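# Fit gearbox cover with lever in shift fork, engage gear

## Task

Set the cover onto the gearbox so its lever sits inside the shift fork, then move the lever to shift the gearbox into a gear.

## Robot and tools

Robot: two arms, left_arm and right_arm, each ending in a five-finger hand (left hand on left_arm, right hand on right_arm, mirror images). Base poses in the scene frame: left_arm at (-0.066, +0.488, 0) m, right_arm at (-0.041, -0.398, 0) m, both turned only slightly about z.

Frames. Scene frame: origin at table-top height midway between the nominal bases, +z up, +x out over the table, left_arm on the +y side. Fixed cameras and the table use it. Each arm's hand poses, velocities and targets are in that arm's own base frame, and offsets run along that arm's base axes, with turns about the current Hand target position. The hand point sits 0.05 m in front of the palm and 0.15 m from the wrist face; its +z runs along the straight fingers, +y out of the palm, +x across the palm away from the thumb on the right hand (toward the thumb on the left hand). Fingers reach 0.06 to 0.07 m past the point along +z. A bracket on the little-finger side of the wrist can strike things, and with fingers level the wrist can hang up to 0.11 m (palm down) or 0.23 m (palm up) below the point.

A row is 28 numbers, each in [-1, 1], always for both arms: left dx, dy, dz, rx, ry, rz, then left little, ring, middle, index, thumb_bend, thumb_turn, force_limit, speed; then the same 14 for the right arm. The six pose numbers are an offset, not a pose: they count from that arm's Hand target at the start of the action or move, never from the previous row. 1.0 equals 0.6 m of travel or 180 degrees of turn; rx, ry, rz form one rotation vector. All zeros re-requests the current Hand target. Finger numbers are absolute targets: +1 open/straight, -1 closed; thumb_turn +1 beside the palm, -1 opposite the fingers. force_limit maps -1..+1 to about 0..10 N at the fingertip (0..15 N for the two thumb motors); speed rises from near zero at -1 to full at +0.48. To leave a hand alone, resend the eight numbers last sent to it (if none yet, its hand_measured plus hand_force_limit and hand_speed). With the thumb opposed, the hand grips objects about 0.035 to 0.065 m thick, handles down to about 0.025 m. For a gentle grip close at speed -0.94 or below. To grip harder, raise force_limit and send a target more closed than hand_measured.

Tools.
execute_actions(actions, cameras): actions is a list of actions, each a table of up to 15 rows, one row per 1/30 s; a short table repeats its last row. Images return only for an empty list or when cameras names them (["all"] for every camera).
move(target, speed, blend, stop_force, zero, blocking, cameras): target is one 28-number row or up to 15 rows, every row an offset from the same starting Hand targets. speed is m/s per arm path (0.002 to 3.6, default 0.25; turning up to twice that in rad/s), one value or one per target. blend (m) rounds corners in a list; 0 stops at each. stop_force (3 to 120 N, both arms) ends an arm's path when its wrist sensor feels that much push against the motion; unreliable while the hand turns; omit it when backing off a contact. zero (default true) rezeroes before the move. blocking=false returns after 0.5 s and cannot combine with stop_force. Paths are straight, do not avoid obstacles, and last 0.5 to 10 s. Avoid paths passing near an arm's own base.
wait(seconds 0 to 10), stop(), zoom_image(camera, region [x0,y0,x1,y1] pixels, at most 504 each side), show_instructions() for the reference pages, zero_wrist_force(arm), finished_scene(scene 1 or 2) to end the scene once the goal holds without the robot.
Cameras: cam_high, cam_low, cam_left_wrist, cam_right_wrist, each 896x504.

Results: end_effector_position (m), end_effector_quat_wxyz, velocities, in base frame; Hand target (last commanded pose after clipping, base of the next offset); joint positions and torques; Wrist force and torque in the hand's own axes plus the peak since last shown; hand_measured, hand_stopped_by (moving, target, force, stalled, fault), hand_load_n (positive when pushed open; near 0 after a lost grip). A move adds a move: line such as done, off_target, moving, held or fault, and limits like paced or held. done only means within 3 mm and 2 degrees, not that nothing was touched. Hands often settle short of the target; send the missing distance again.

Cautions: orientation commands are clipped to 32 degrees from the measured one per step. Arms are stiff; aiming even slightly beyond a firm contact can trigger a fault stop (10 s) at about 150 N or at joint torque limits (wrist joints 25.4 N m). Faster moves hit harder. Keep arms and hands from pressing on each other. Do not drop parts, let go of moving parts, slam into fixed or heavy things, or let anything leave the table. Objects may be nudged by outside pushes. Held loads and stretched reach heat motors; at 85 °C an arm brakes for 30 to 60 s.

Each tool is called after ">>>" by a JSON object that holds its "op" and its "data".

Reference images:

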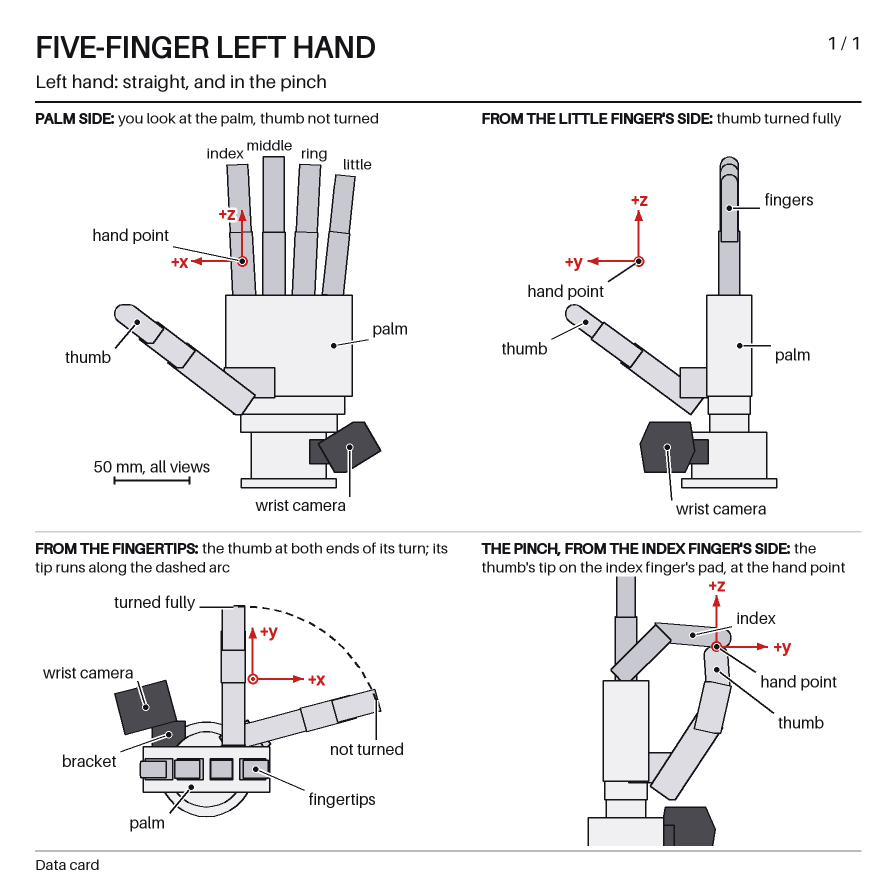

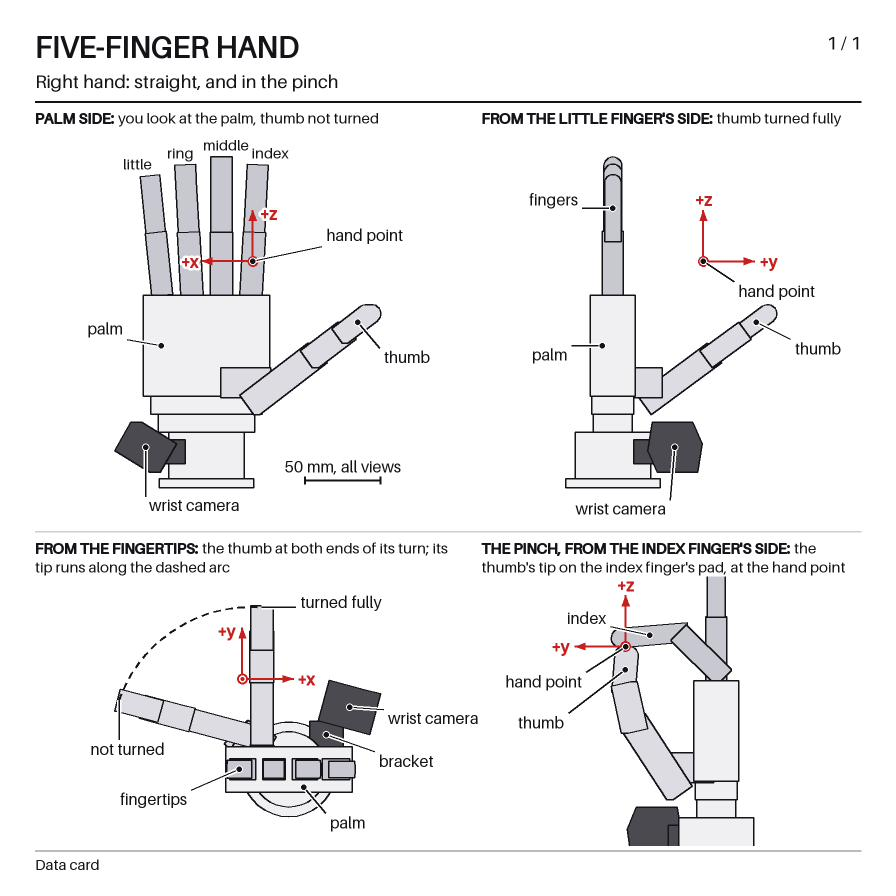

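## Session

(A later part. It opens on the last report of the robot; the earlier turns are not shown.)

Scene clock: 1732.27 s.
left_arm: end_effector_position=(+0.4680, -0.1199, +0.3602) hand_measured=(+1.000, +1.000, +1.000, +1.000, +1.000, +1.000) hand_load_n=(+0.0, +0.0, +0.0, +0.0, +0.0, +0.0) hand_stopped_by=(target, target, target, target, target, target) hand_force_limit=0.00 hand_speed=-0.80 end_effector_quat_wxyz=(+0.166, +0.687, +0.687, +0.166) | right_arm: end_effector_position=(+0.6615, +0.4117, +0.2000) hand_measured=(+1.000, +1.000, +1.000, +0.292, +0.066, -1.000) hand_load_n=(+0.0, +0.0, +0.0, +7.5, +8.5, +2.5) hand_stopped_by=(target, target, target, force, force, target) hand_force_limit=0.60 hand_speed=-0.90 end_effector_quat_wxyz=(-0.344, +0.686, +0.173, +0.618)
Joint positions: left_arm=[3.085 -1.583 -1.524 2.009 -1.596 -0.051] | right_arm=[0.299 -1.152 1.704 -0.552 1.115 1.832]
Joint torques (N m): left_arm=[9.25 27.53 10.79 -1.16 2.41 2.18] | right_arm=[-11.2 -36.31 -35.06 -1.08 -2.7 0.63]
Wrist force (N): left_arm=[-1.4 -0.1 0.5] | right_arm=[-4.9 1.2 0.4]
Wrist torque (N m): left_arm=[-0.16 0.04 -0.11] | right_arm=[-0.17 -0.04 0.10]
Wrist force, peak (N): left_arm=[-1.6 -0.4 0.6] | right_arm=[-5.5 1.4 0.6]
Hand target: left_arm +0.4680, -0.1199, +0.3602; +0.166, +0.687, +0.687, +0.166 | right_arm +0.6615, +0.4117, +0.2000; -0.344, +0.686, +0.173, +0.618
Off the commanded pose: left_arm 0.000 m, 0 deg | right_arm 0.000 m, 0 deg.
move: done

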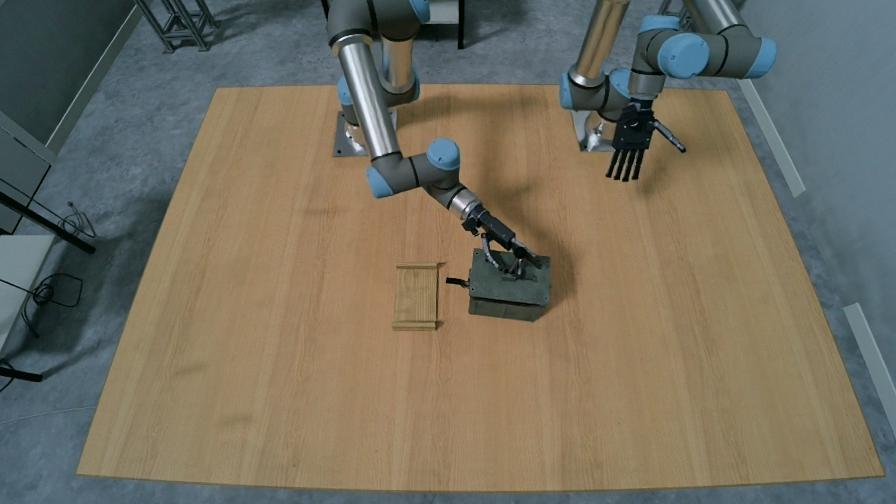

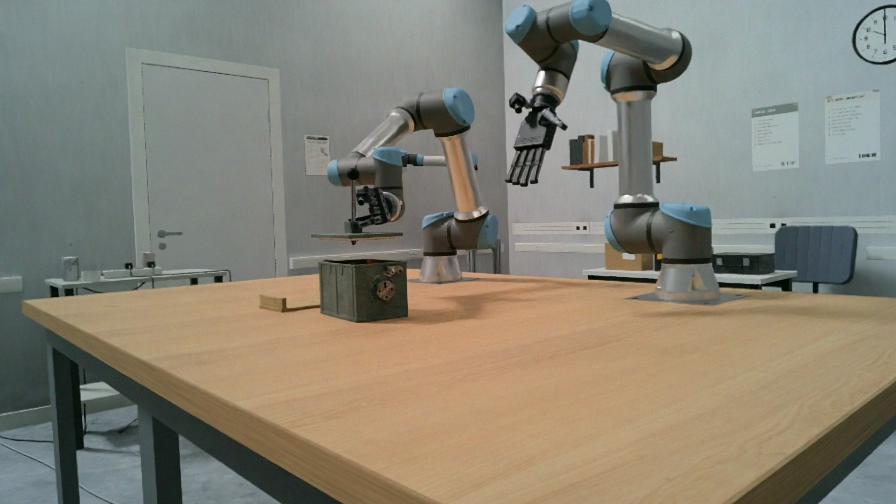

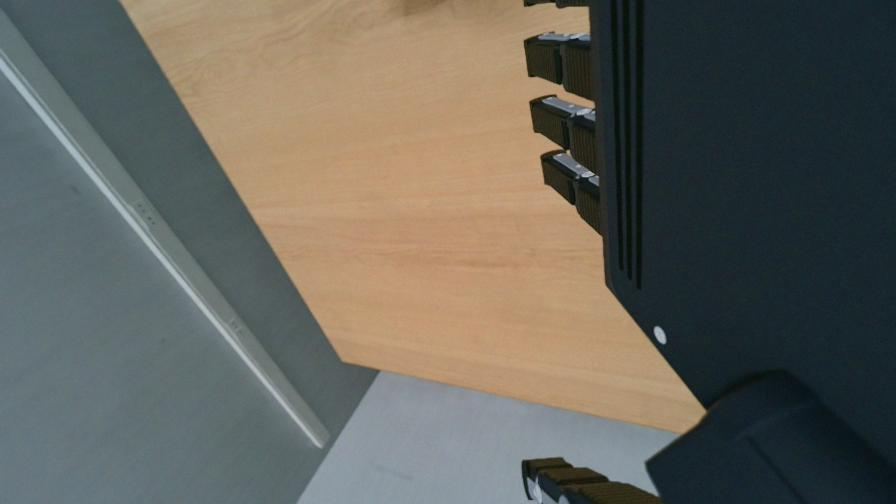

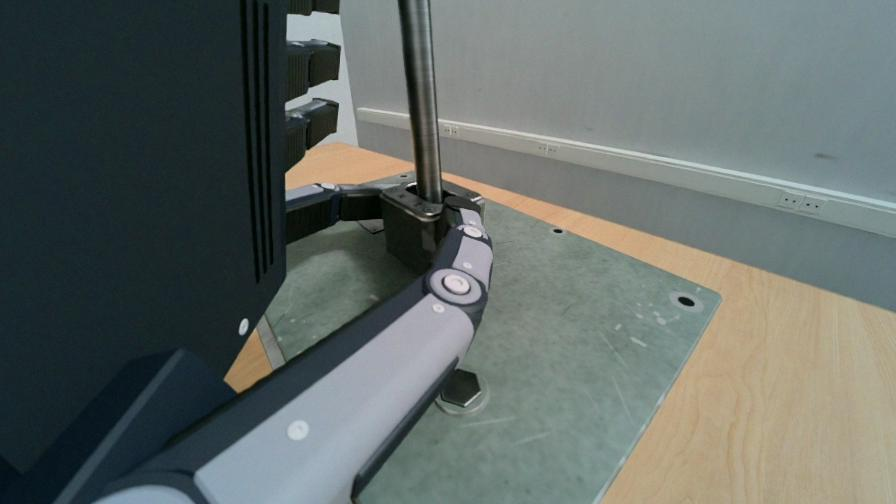

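>>> {"op": "move", "data": {"target": [0.133, -0.133, -0.1, 0,0,-0.5444, 1,1,1,1,1,1, 0, -0.8, -0.009,0.0,-0.05,0,0,0, 1,1,1,-0.5,-0.5,-1, 0.6, -0.9], "speed": 0.25, "cameras": ["all"]}}

>>> {"op": "zoom_image", "data": {"camera": "cam_low", "region": [300, 210, 430, 330]}}

>>> {"op": "zoom_image", "data": {"camera": "cam_high", "region": [450, 230, 570, 330]}}

Scene clock: 1774.90 s.
left_arm: end_effector_position=(+0.5478, -0.1997, +0.3002) hand_measured=(+1.000, +1.000, +1.000, +1.000, +1.000, +1.000) hand_load_n=(+0.0, +0.0, +0.0, +0.0, -0.5, +0.0) hand_stopped_by=(target, target, target, target, target, target) hand_force_limit=0.00 hand_speed=-0.80 end_effector_quat_wxyz=(+0.234, +0.970, -0.068, -0.017) | right_arm: end_effector_position=(+0.6561, +0.4117, +0.1700) hand_measured=(+1.000, +1.000, +1.000, +0.292, +0.066, -1.000) hand_load_n=(+0.0, +0.0, +0.0, +8.0, +8.5, +3.0) hand_stopped_by=(target, target, target, force, force, target) hand_force_limit=0.60 hand_speed=-0.90 end_effector_quat_wxyz=(-0.344, +0.686, +0.173, +0.618)
Joint positions: left_arm=[3.336 -2.151 -1.091 1.504 -1.126 1.942] | right_arm=[0.302 -1.122 1.749 -0.627 1.118 1.832]
Joint torques (N m): left_arm=[-10.49 31.37 28.41 -3.42 -1.73 2.18] | right_arm=[8.54 -35 -14.74 -5.31 2.75 -1.53]
Wrist force (N): left_arm=[-1.3 -0.4 0.5] | right_arm=[-5.0 1.3 0.5]
Wrist torque (N m): left_arm=[-0.20 0.04 -0.12] | right_arm=[-0.15 -0.01 0.09]
Wrist force, peak (N): left_arm=[-1.5 -0.7 0.7] | right_arm=[-5.4 1.6 0.5]
Hand target: left_arm +0.5478, -0.1997, +0.3002; +0.234, +0.970, -0.068, -0.017 | right_arm +0.6561, +0.4117, +0.1700; -0.344, +0.686, +0.173, +0.618
Off the commanded pose: left_arm 0.000 m, 0 deg | right_arm 0.000 m, 0 deg.
move: done

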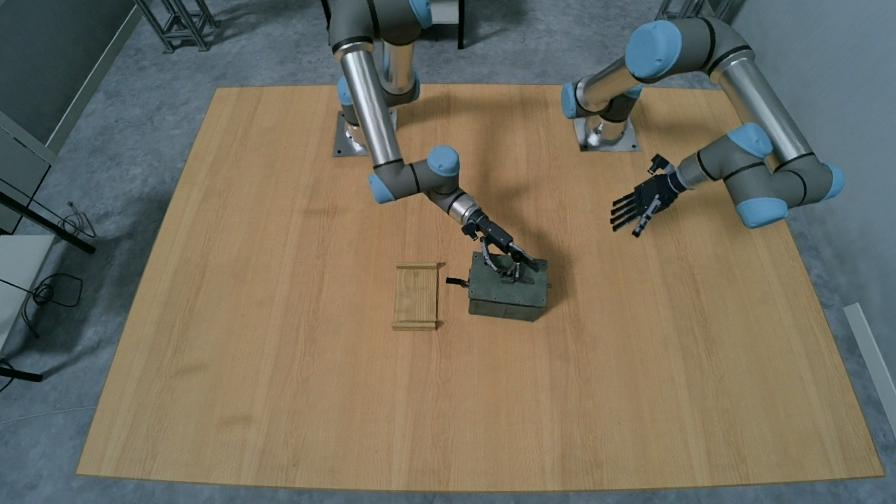

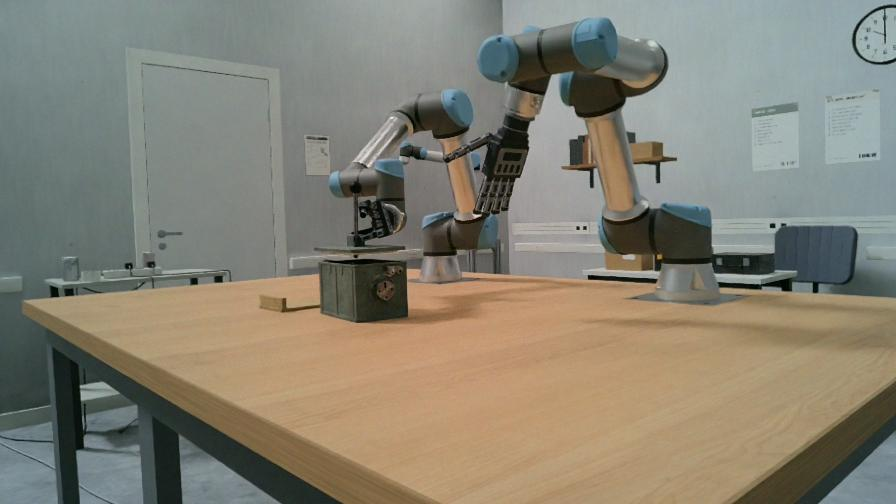

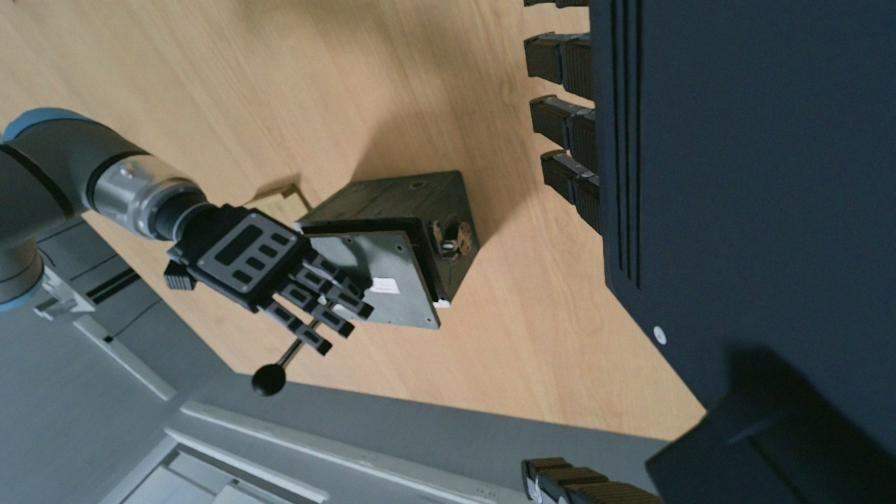

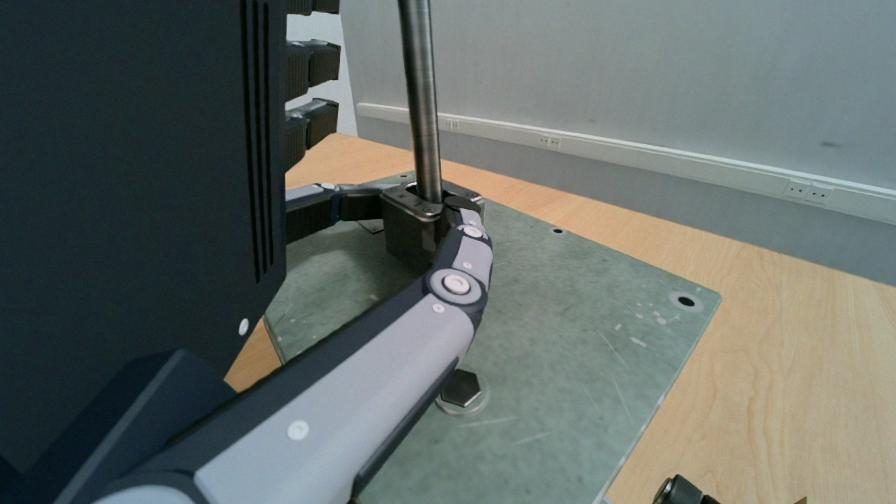

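Scaled by 3.877 from the camera's 896x504 image, which has a finer 1280x720 frame.

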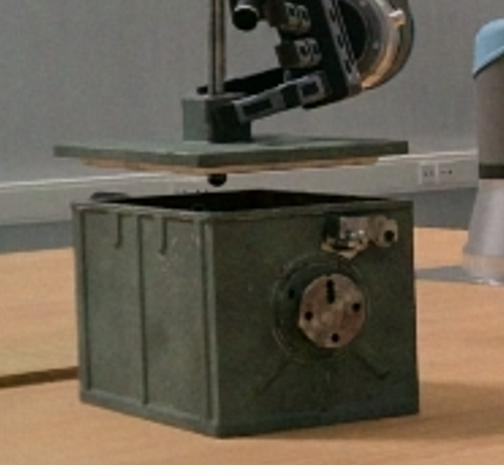

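Scaled by 4.200 from the camera's 896x504 image, which has a finer 1280x720 frame.

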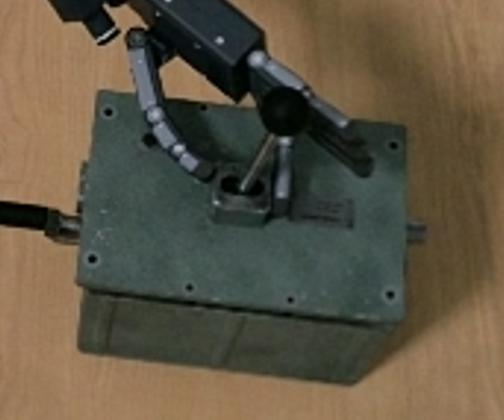

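>>> {"op": "zoom_image", "data": {"camera": "cam_left_wrist", "region": [280, 160, 500, 350]}}

>>> {"op": "zoom_image", "data": {"camera": "cam_low", "region": [310, 235, 410, 275]}}

Scaled by 2.291 from the camera's 896x504 image, which has a finer 1280x720 frame.

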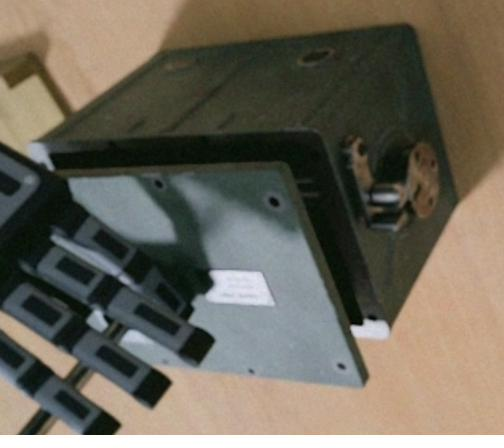

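Scaled by 5.040 from the camera's 896x504 image, which has a finer 1280x720 frame.

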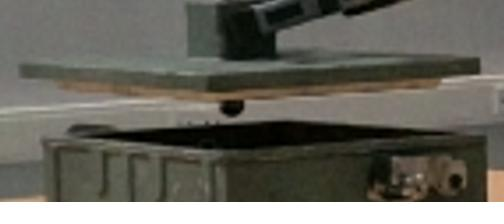

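>>> {"op": "move", "data": {"target": [0,0,0, 0,0,0, 1,1,1,1,1,1, 0, -0.8, -0.0082,0.0029,-0.0167,0,0,0, 1,1,1,-0.5,-0.5,-1, 0.6, -0.9], "speed": 0.05, "cameras": ["cam_high","cam_low","cam_left_wrist"]}}

>>> {"op": "zoom_image", "data": {"camera": "cam_low", "region": [310, 235, 420, 285]}}

>>> {"op": "zoom_image", "data": {"camera": "cam_high", "region": [450, 235, 570, 330]}}

>>> {"op": "zoom_image", "data": {"camera": "cam_left_wrist", "region": [280, 160, 500, 350]}}

Scene clock: 1889.93 s.
left_arm: end_effector_position=(+0.5478, -0.1997, +0.3002) hand_measured=(+1.000, +1.000, +1.000, +1.000, +1.000, +1.000) hand_load_n=(+0.0, +0.0, +0.0, +0.0, +0.0, +0.0) hand_stopped_by=(target, target, target, target, target, target) hand_force_limit=0.00 hand_speed=-0.80 end_effector_quat_wxyz=(+0.234, +0.970, -0.068, -0.017) | right_arm: end_effector_position=(+0.6512, +0.4135, +0.1601) hand_measured=(+1.000, +1.000, +1.000, +0.292, +0.066, -1.000) hand_load_n=(+0.0, +0.0, +0.0, +8.0, +8.5, +2.5) hand_stopped_by=(target, target, target, force, force, target) hand_force_limit=0.60 hand_speed=-0.90 end_effector_quat_wxyz=(-0.344, +0.686, +0.173, +0.618)
Joint positions: left_arm=[3.336 -2.151 -1.09 1.504 -1.126 1.943] | right_arm=[0.309 -1.114 1.768 -0.654 1.124 1.832]
Joint torques (N m): left_arm=[-10.25 31.68 26.86 -3.77 -1.62 2.5] | right_arm=[9.13 -35.87 -15.05 -5.38 2.78 -2.69]
Wrist force (N): left_arm=[-1.4 -0.3 0.6] | right_arm=[-5.0 1.4 0.5]
Wrist torque (N m): left_arm=[-0.18 0.05 -0.12] | right_arm=[-0.13 -0.01 0.10]
Wrist force, peak (N): left_arm=[-1.5 -0.6 0.9] | right_arm=[-5.5 1.5 0.6]
Hand target: left_arm +0.5478, -0.1997, +0.3002; +0.234, +0.970, -0.068, -0.017 | right_arm +0.6512, +0.4135, +0.1600; -0.344, +0.686, +0.173, +0.618
Off the commanded pose: left_arm 0.000 m, 0 deg | right_arm 0.000 m, 0 deg.
move: done
Images, in order (width x height): cam_high 896x504, cam_low 896x504, cam_left_wrist 896x504.

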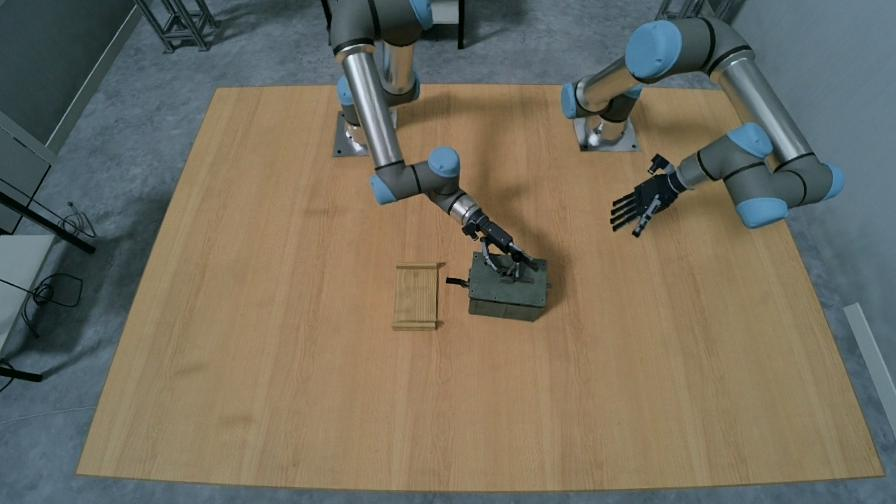

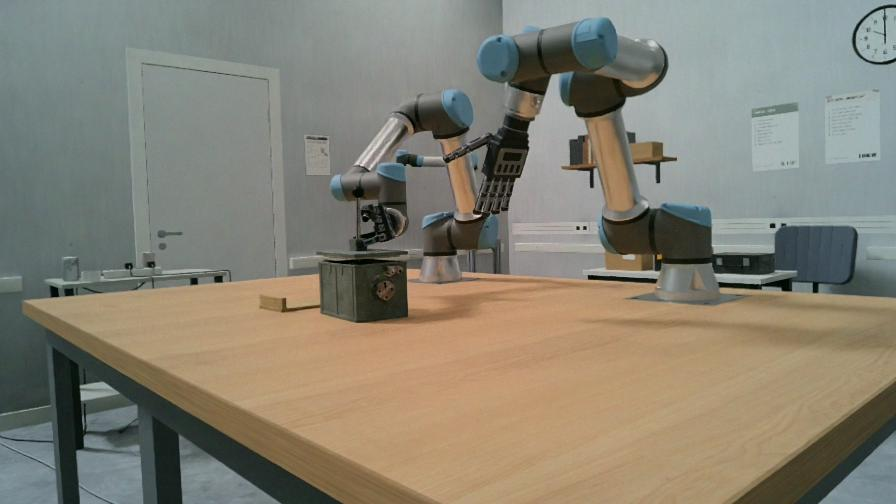

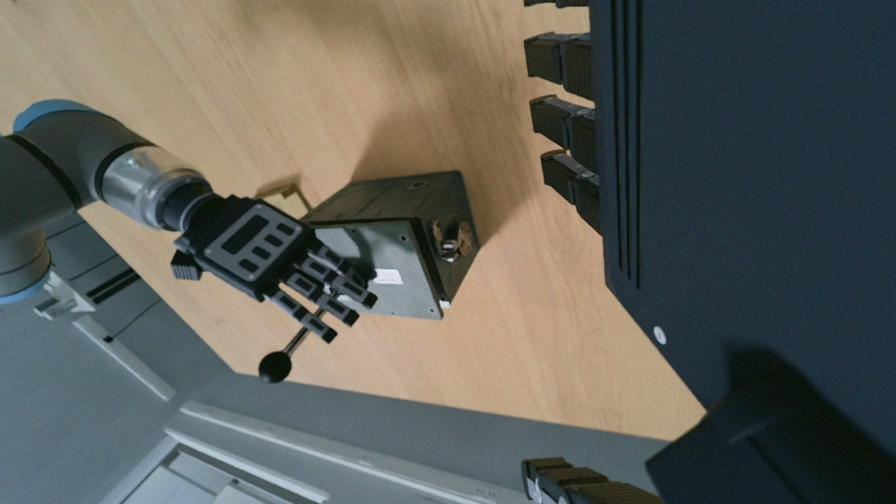

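Scaled by 4.582 from the camera's 896x504 image, which has a finer 1280x720 frame.

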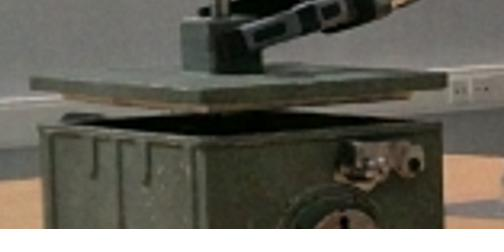

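Scaled by 4.200 from the camera's 896x504 image, which has a finer 1280x720 frame.

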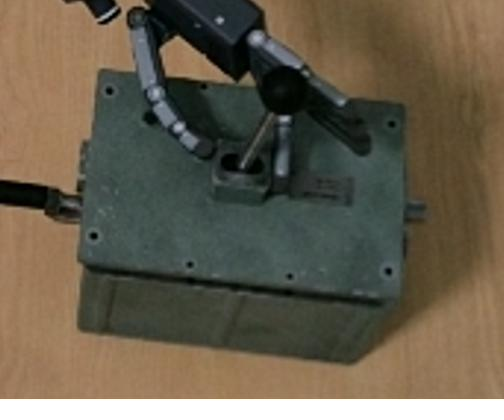

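Scaled by 2.291 from the camera's 896x504 image, which has a finer 1280x720 frame.

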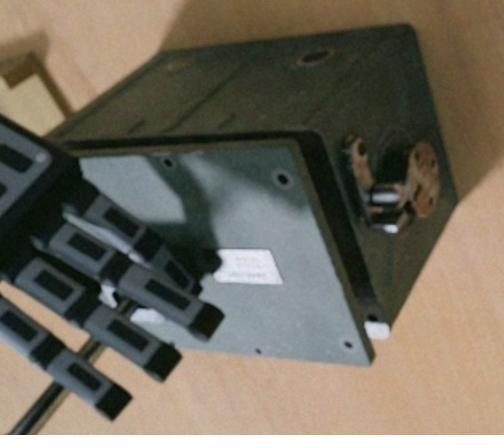

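>>> {"op": "move", "data": {"target": [0,0,0, 0,0,0, 1,1,1,1,1,1, 0, -0.8, 0,0,-0.05,0,0,0, 1,1,1,-0.5,-0.5,-1, 0.6, -0.9], "speed": 0.015, "stop_force": 5, "cameras": ["cam_high","cam_low","cam_left_wrist","cam_right_wrist"]}}

>>> {"op": "zoom_image", "data": {"camera": "cam_low", "region": [310, 235, 420, 285]}}

>>> {"op": "zoom_image", "data": {"camera": "cam_left_wrist", "region": [280, 160, 500, 350]}}

Scene clock: 1927.07 s.
left_arm: end_effector_position=(+0.5478, -0.1997, +0.3002) hand_measured=(+1.000, +1.000, +1.000, +1.000, +1.000, +1.000) hand_load_n=(+0.5, +0.0, +0.0, +0.0, -0.5, +0.0) hand_stopped_by=(target, target, target, target, target, target) hand_force_limit=0.00 hand_speed=-0.80 end_effector_quat_wxyz=(+0.234, +0.970, -0.068, -0.017) | right_arm: end_effector_position=(+0.6512, +0.4135, +0.1472) hand_measured=(+1.000, +1.000, +1.000, +0.292, +0.066, -1.000) hand_load_n=(+0.0, -0.5, +0.0, +8.0, +6.5, -1.0) hand_stopped_by=(target, target, target, force, force, target) hand_force_limit=0.60 hand_speed=-0.90 end_effector_quat_wxyz=(-0.344, +0.686, +0.173, +0.618)
Joint positions: left_arm=[3.336 -2.151 -1.09 1.504 -1.126 1.943] | right_arm=[0.309 -1.095 1.779 -0.684 1.125 1.832]
Joint torques (N m): left_arm=[-10.99 31.51 26.86 -3.74 -1.6 2.42] | right_arm=[9.43 -55.61 -30.7 -0.96 1.93 0.13]
Wrist force (N): left_arm=[-1.3 -0.3 0.8] | right_arm=[-0.9 1.3 1.6]
Wrist torque (N m): left_arm=[-0.18 0.04 -0.12] | right_arm=[-0.29 0.06 0.10]
Wrist force, peak (N): left_arm=[-1.6 -0.5 0.6] | right_arm=[6.5 -2.4 0.0]
Hand target: left_arm +0.5478, -0.1997, +0.3002; +0.234, +0.970, -0.068, -0.017 | right_arm +0.6512, +0.4135, +0.1473; -0.344, +0.686, +0.173, +0.618 (not the last commanded pose)
Off the commanded pose: left_arm 0.000 m, 0 deg | right_arm 0.017 m, 0 deg.
move: contact (right_arm)

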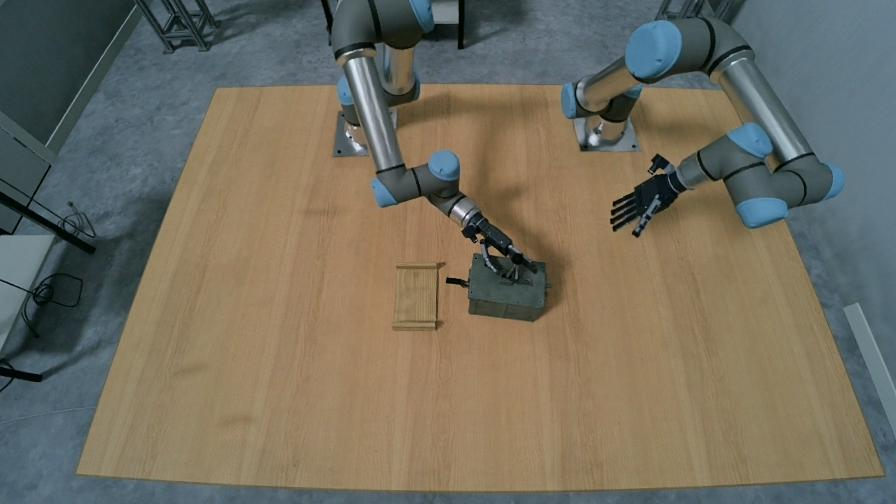

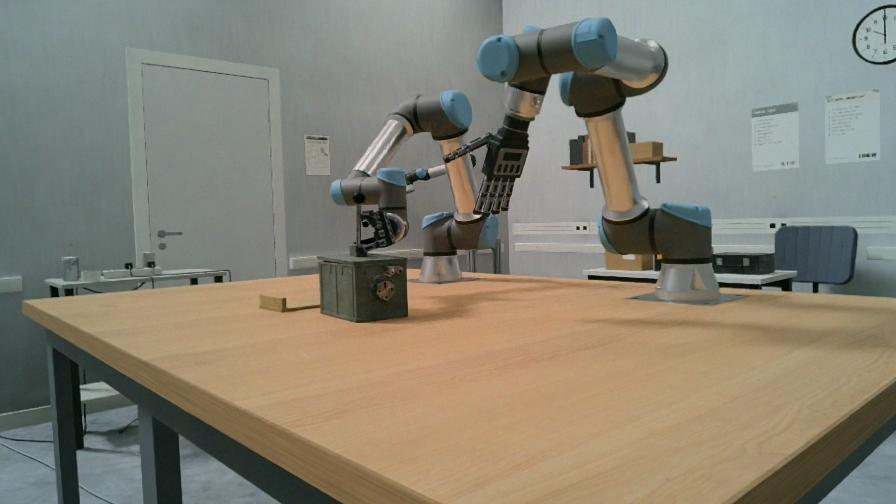

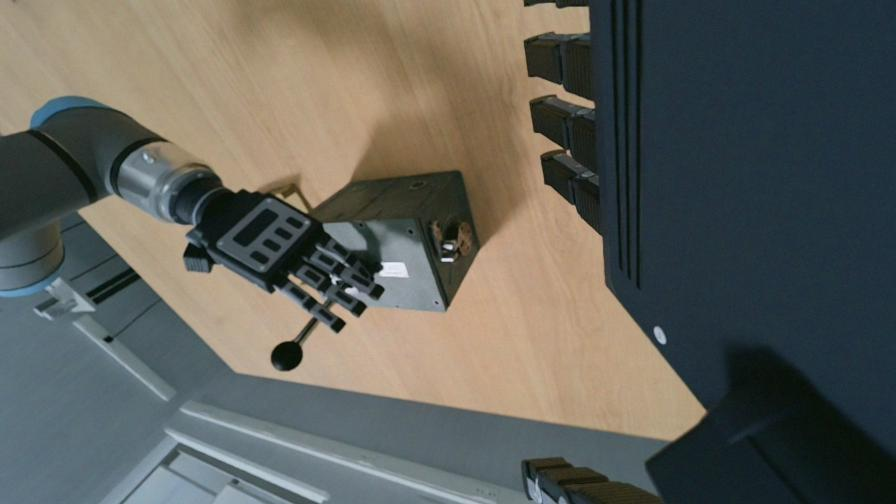

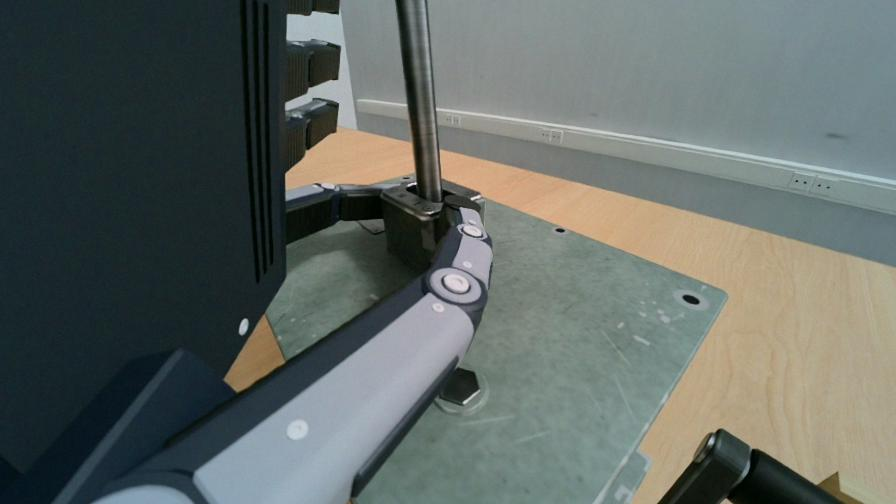

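Scaled by 4.582 from the camera's 896x504 image, which has a finer 1280x720 frame.

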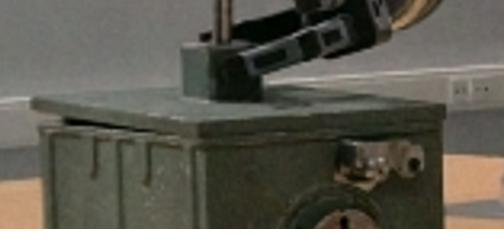

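Scaled by 2.291 from the camera's 896x504 image, which has a finer 1280x720 frame.

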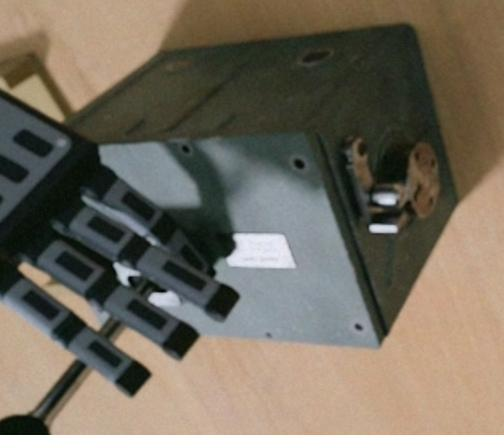

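>>> {"op": "wait", "data": {"seconds": 0, "cameras": ["cam_high","cam_low","cam_left_wrist"]}}

>>> {"op": "zoom_image", "data": {"camera": "cam_low", "region": [310, 235, 420, 285]}}

>>> {"op": "zoom_image", "data": {"camera": "cam_left_wrist", "region": [280, 160, 500, 350]}}

>>> {"op": "zoom_image", "data": {"camera": "cam_high", "region": [450, 235, 570, 330]}}

Scene clock: 1977.27 s.
left_arm: end_effector_position=(+0.5478, -0.1997, +0.3002) hand_measured=(+1.000, +1.000, +1.000, +1.000, +1.000, +1.000) hand_load_n=(+0.0, +0.0, +0.0, +0.0, +0.0, +0.0) hand_stopped_by=(target, target, target, target, target, target) hand_force_limit=0.00 hand_speed=-0.80 end_effector_quat_wxyz=(+0.234, +0.970, -0.068, -0.017) | right_arm: end_effector_position=(+0.6512, +0.4135, +0.1473) hand_measured=(+1.000, +1.000, +1.000, +0.292, +0.066, -1.000) hand_load_n=(+0.0, +0.0, +0.0, +8.0, +6.5, -1.0) hand_stopped_by=(target, target, target, force, force, target) hand_force_limit=0.60 hand_speed=-0.90 end_effector_quat_wxyz=(-0.344, +0.686, +0.173, +0.618)
Joint positions: left_arm=[3.336 -2.151 -1.09 1.504 -1.126 1.943] | right_arm=[0.309 -1.095 1.779 -0.684 1.125 1.832]
Joint torques (N m): left_arm=[-11.04 31.71 27.07 -3.75 -1.77 2.48] | right_arm=[9.93 -54.4 -30.82 -3.4 1.73 1.81]
Wrist force (N): left_arm=[-1.6 -0.4 0.6] | right_arm=[-0.1 0.6 1.6]
Wrist torque (N m): left_arm=[-0.20 0.08 -0.13] | right_arm=[-0.28 0.08 0.10]
Wrist force, peak (N): left_arm=[-1.6 -0.4 0.8] | right_arm=[-1.2 1.4 1.6]
Hand target: left_arm +0.5478, -0.1997, +0.3002; +0.234, +0.970, -0.068, -0.017 | right_arm +0.6512, +0.4135, +0.1473; -0.344, +0.686, +0.173, +0.618 (not the last commanded pose)
Off the commanded pose: left_arm 0.000 m, 0 deg | right_arm 0.017 m, 0 deg.
Images, in order (width x height): cam_high 896x504, cam_low 896x504, cam_left_wrist 896x504.

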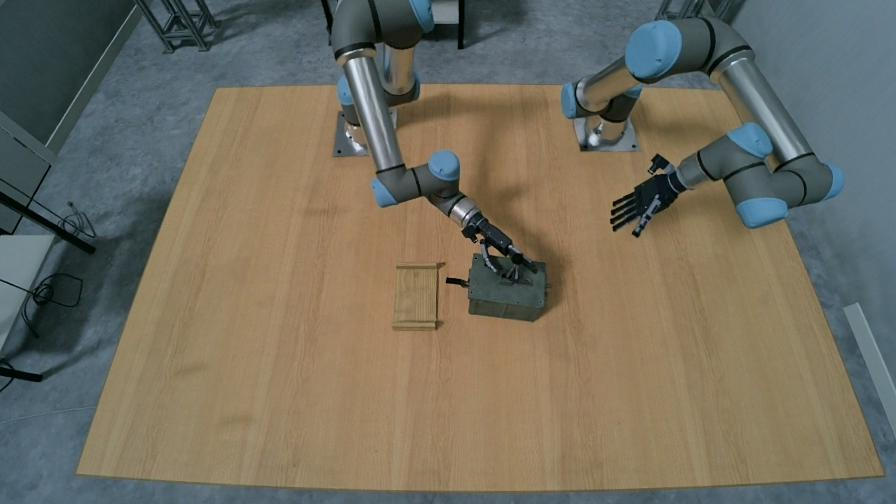

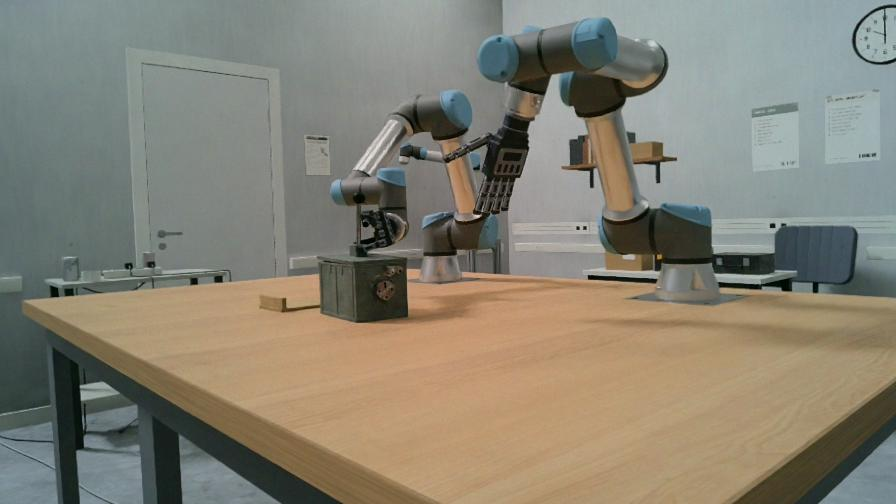

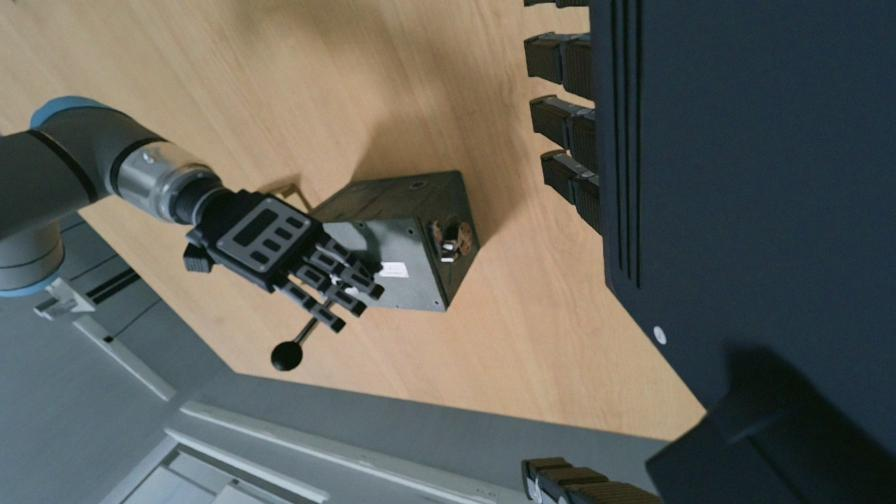

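Scaled by 4.582 from the camera's 896x504 image, which has a finer 1280x720 frame.

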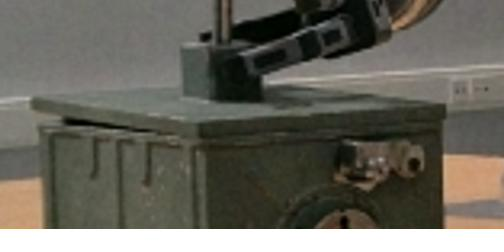

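Scaled by 2.291 from the camera's 896x504 image, which has a finer 1280x720 frame.

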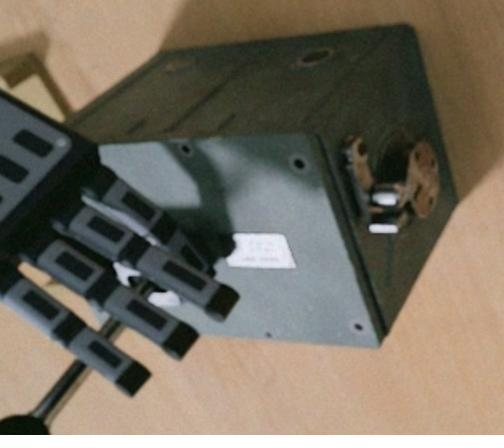

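Scaled by 4.200 from the camera's 896x504 image, which has a finer 1280x720 frame.

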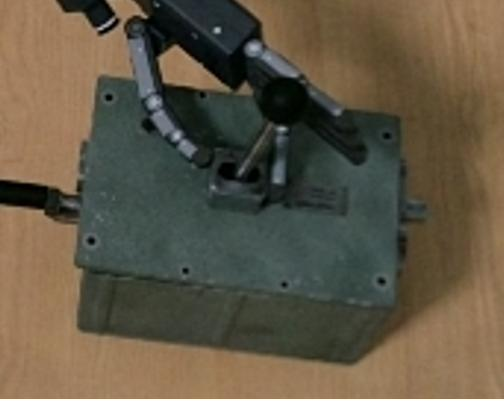

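>>> {"op": "zoom_image", "data": {"camera": "cam_low", "region": [312, 250, 362, 275]}}

>>> {"op": "zoom_image", "data": {"camera": "cam_low", "region": [350, 250, 412, 275]}}

>>> {"op": "zoom_image", "data": {"camera": "cam_left_wrist", "region": [400, 165, 490, 320]}}

Scaled by 10.080 from the camera's 896x504 image, which has a finer 1280x720 frame.

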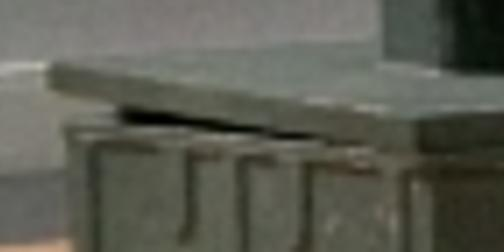

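Scaled by 8.129 from the camera's 896x504 image, which has a finer 1280x720 frame.

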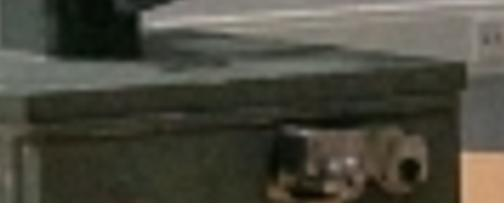

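Scaled by 3.252 from the camera's 896x504 image, which has a finer 1280x720 frame.

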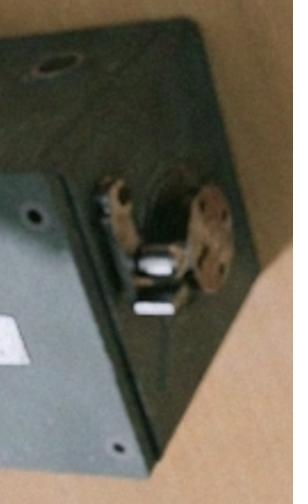

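>>> {"op": "move", "data": {"target": [0,0,0,0,0,0,1,1,1,1,1,1,0,-0.8, 0,0,-0.012,0,0,0,1,1,1,-0.5,-0.5,-1,0.6,-0.9], "speed": 0.008, "stop_force": 6, "cameras": ["cam_low","cam_left_wrist","cam_high"]}}

>>> {"op": "zoom_image", "data": {"camera": "cam_low", "region": [310, 235, 420, 285]}}

>>> {"op": "zoom_image", "data": {"camera": "cam_low", "region": [312, 250, 362, 275]}}

Scene clock: 2059.83 s.
left_arm: end_effector_position=(+0.5478, -0.1997, +0.3002) hand_measured=(+1.000, +1.000, +1.000, +1.000, +1.000, +1.000) hand_load_n=(+0.0, +0.0, +0.0, +0.0, +0.0, +0.0) hand_stopped_by=(target, target, target, target, target, target) hand_force_limit=0.00 hand_speed=-0.80 end_effector_quat_wxyz=(+0.234, +0.970, -0.068, -0.017) | right_arm: end_effector_position=(+0.6513, +0.4135, +0.1468) hand_measured=(+1.000, +1.000, +1.000, +0.292, +0.066, -1.000) hand_load_n=(+0.0, +0.0, +0.0, +8.5, +6.5, -2.5) hand_stopped_by=(target, target, target, force, force, target) hand_force_limit=0.60 hand_speed=-0.90 end_effector_quat_wxyz=(-0.344, +0.686, +0.173, +0.618)
Joint positions: left_arm=[3.336 -2.151 -1.09 1.504 -1.126 1.943] | right_arm=[0.309 -1.094 1.779 -0.686 1.125 1.832]
Joint torques (N m): left_arm=[-11.21 31.75 27.48 -3.75 -1.64 2.36] | right_arm=[9.35 -51 -26.34 -0.05 1.86 1.98]
Wrist force (N): left_arm=[-1.3 -0.5 0.7] | right_arm=[4.6 -1.6 0.5]
Wrist torque (N m): left_arm=[-0.21 0.03 -0.11] | right_arm=[-0.26 0.25 0.14]
Wrist force, peak (N): left_arm=[-1.6 -0.4 0.7] | right_arm=[9.8 -3.7 0.0]
Hand target: left_arm +0.5478, -0.1997, +0.3002; +0.234, +0.970, -0.068, -0.017 | right_arm +0.6513, +0.4135, +0.1468; -0.344, +0.686, +0.173, +0.618 (not the last commanded pose)
Off the commanded pose: left_arm 0.000 m, 0 deg | right_arm 0.007 m, 0 deg.
move: contact (right_arm)
Images, in order (width x height): cam_high 896x504, cam_low 896x504, cam_left_wrist 896x504.

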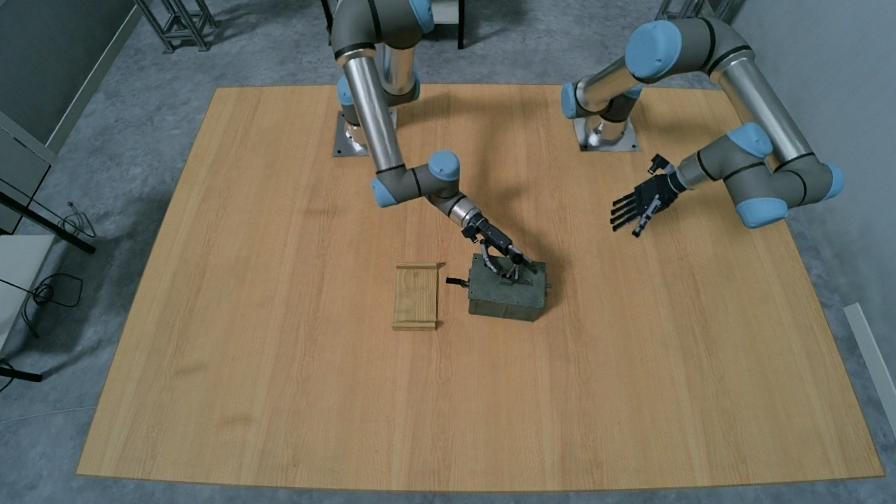

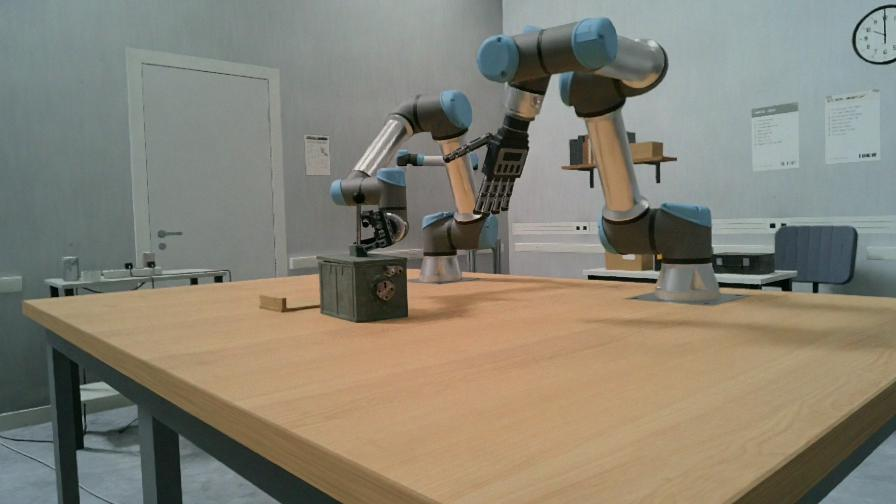

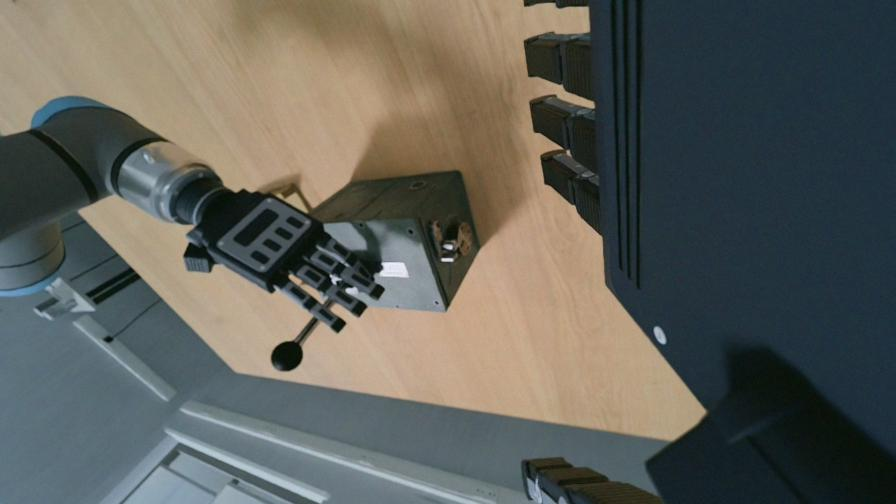

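Scaled by 4.582 from the camera's 896x504 image, which has a finer 1280x720 frame.

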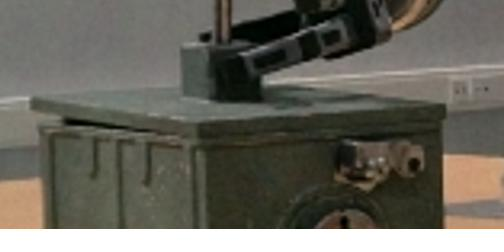

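Scaled by 10.080 from the camera's 896x504 image, which has a finer 1280x720 frame.

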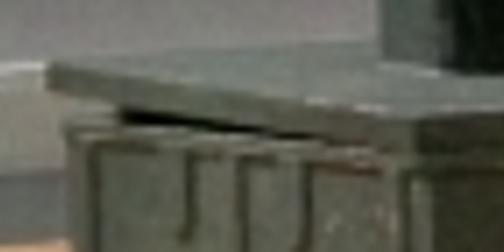

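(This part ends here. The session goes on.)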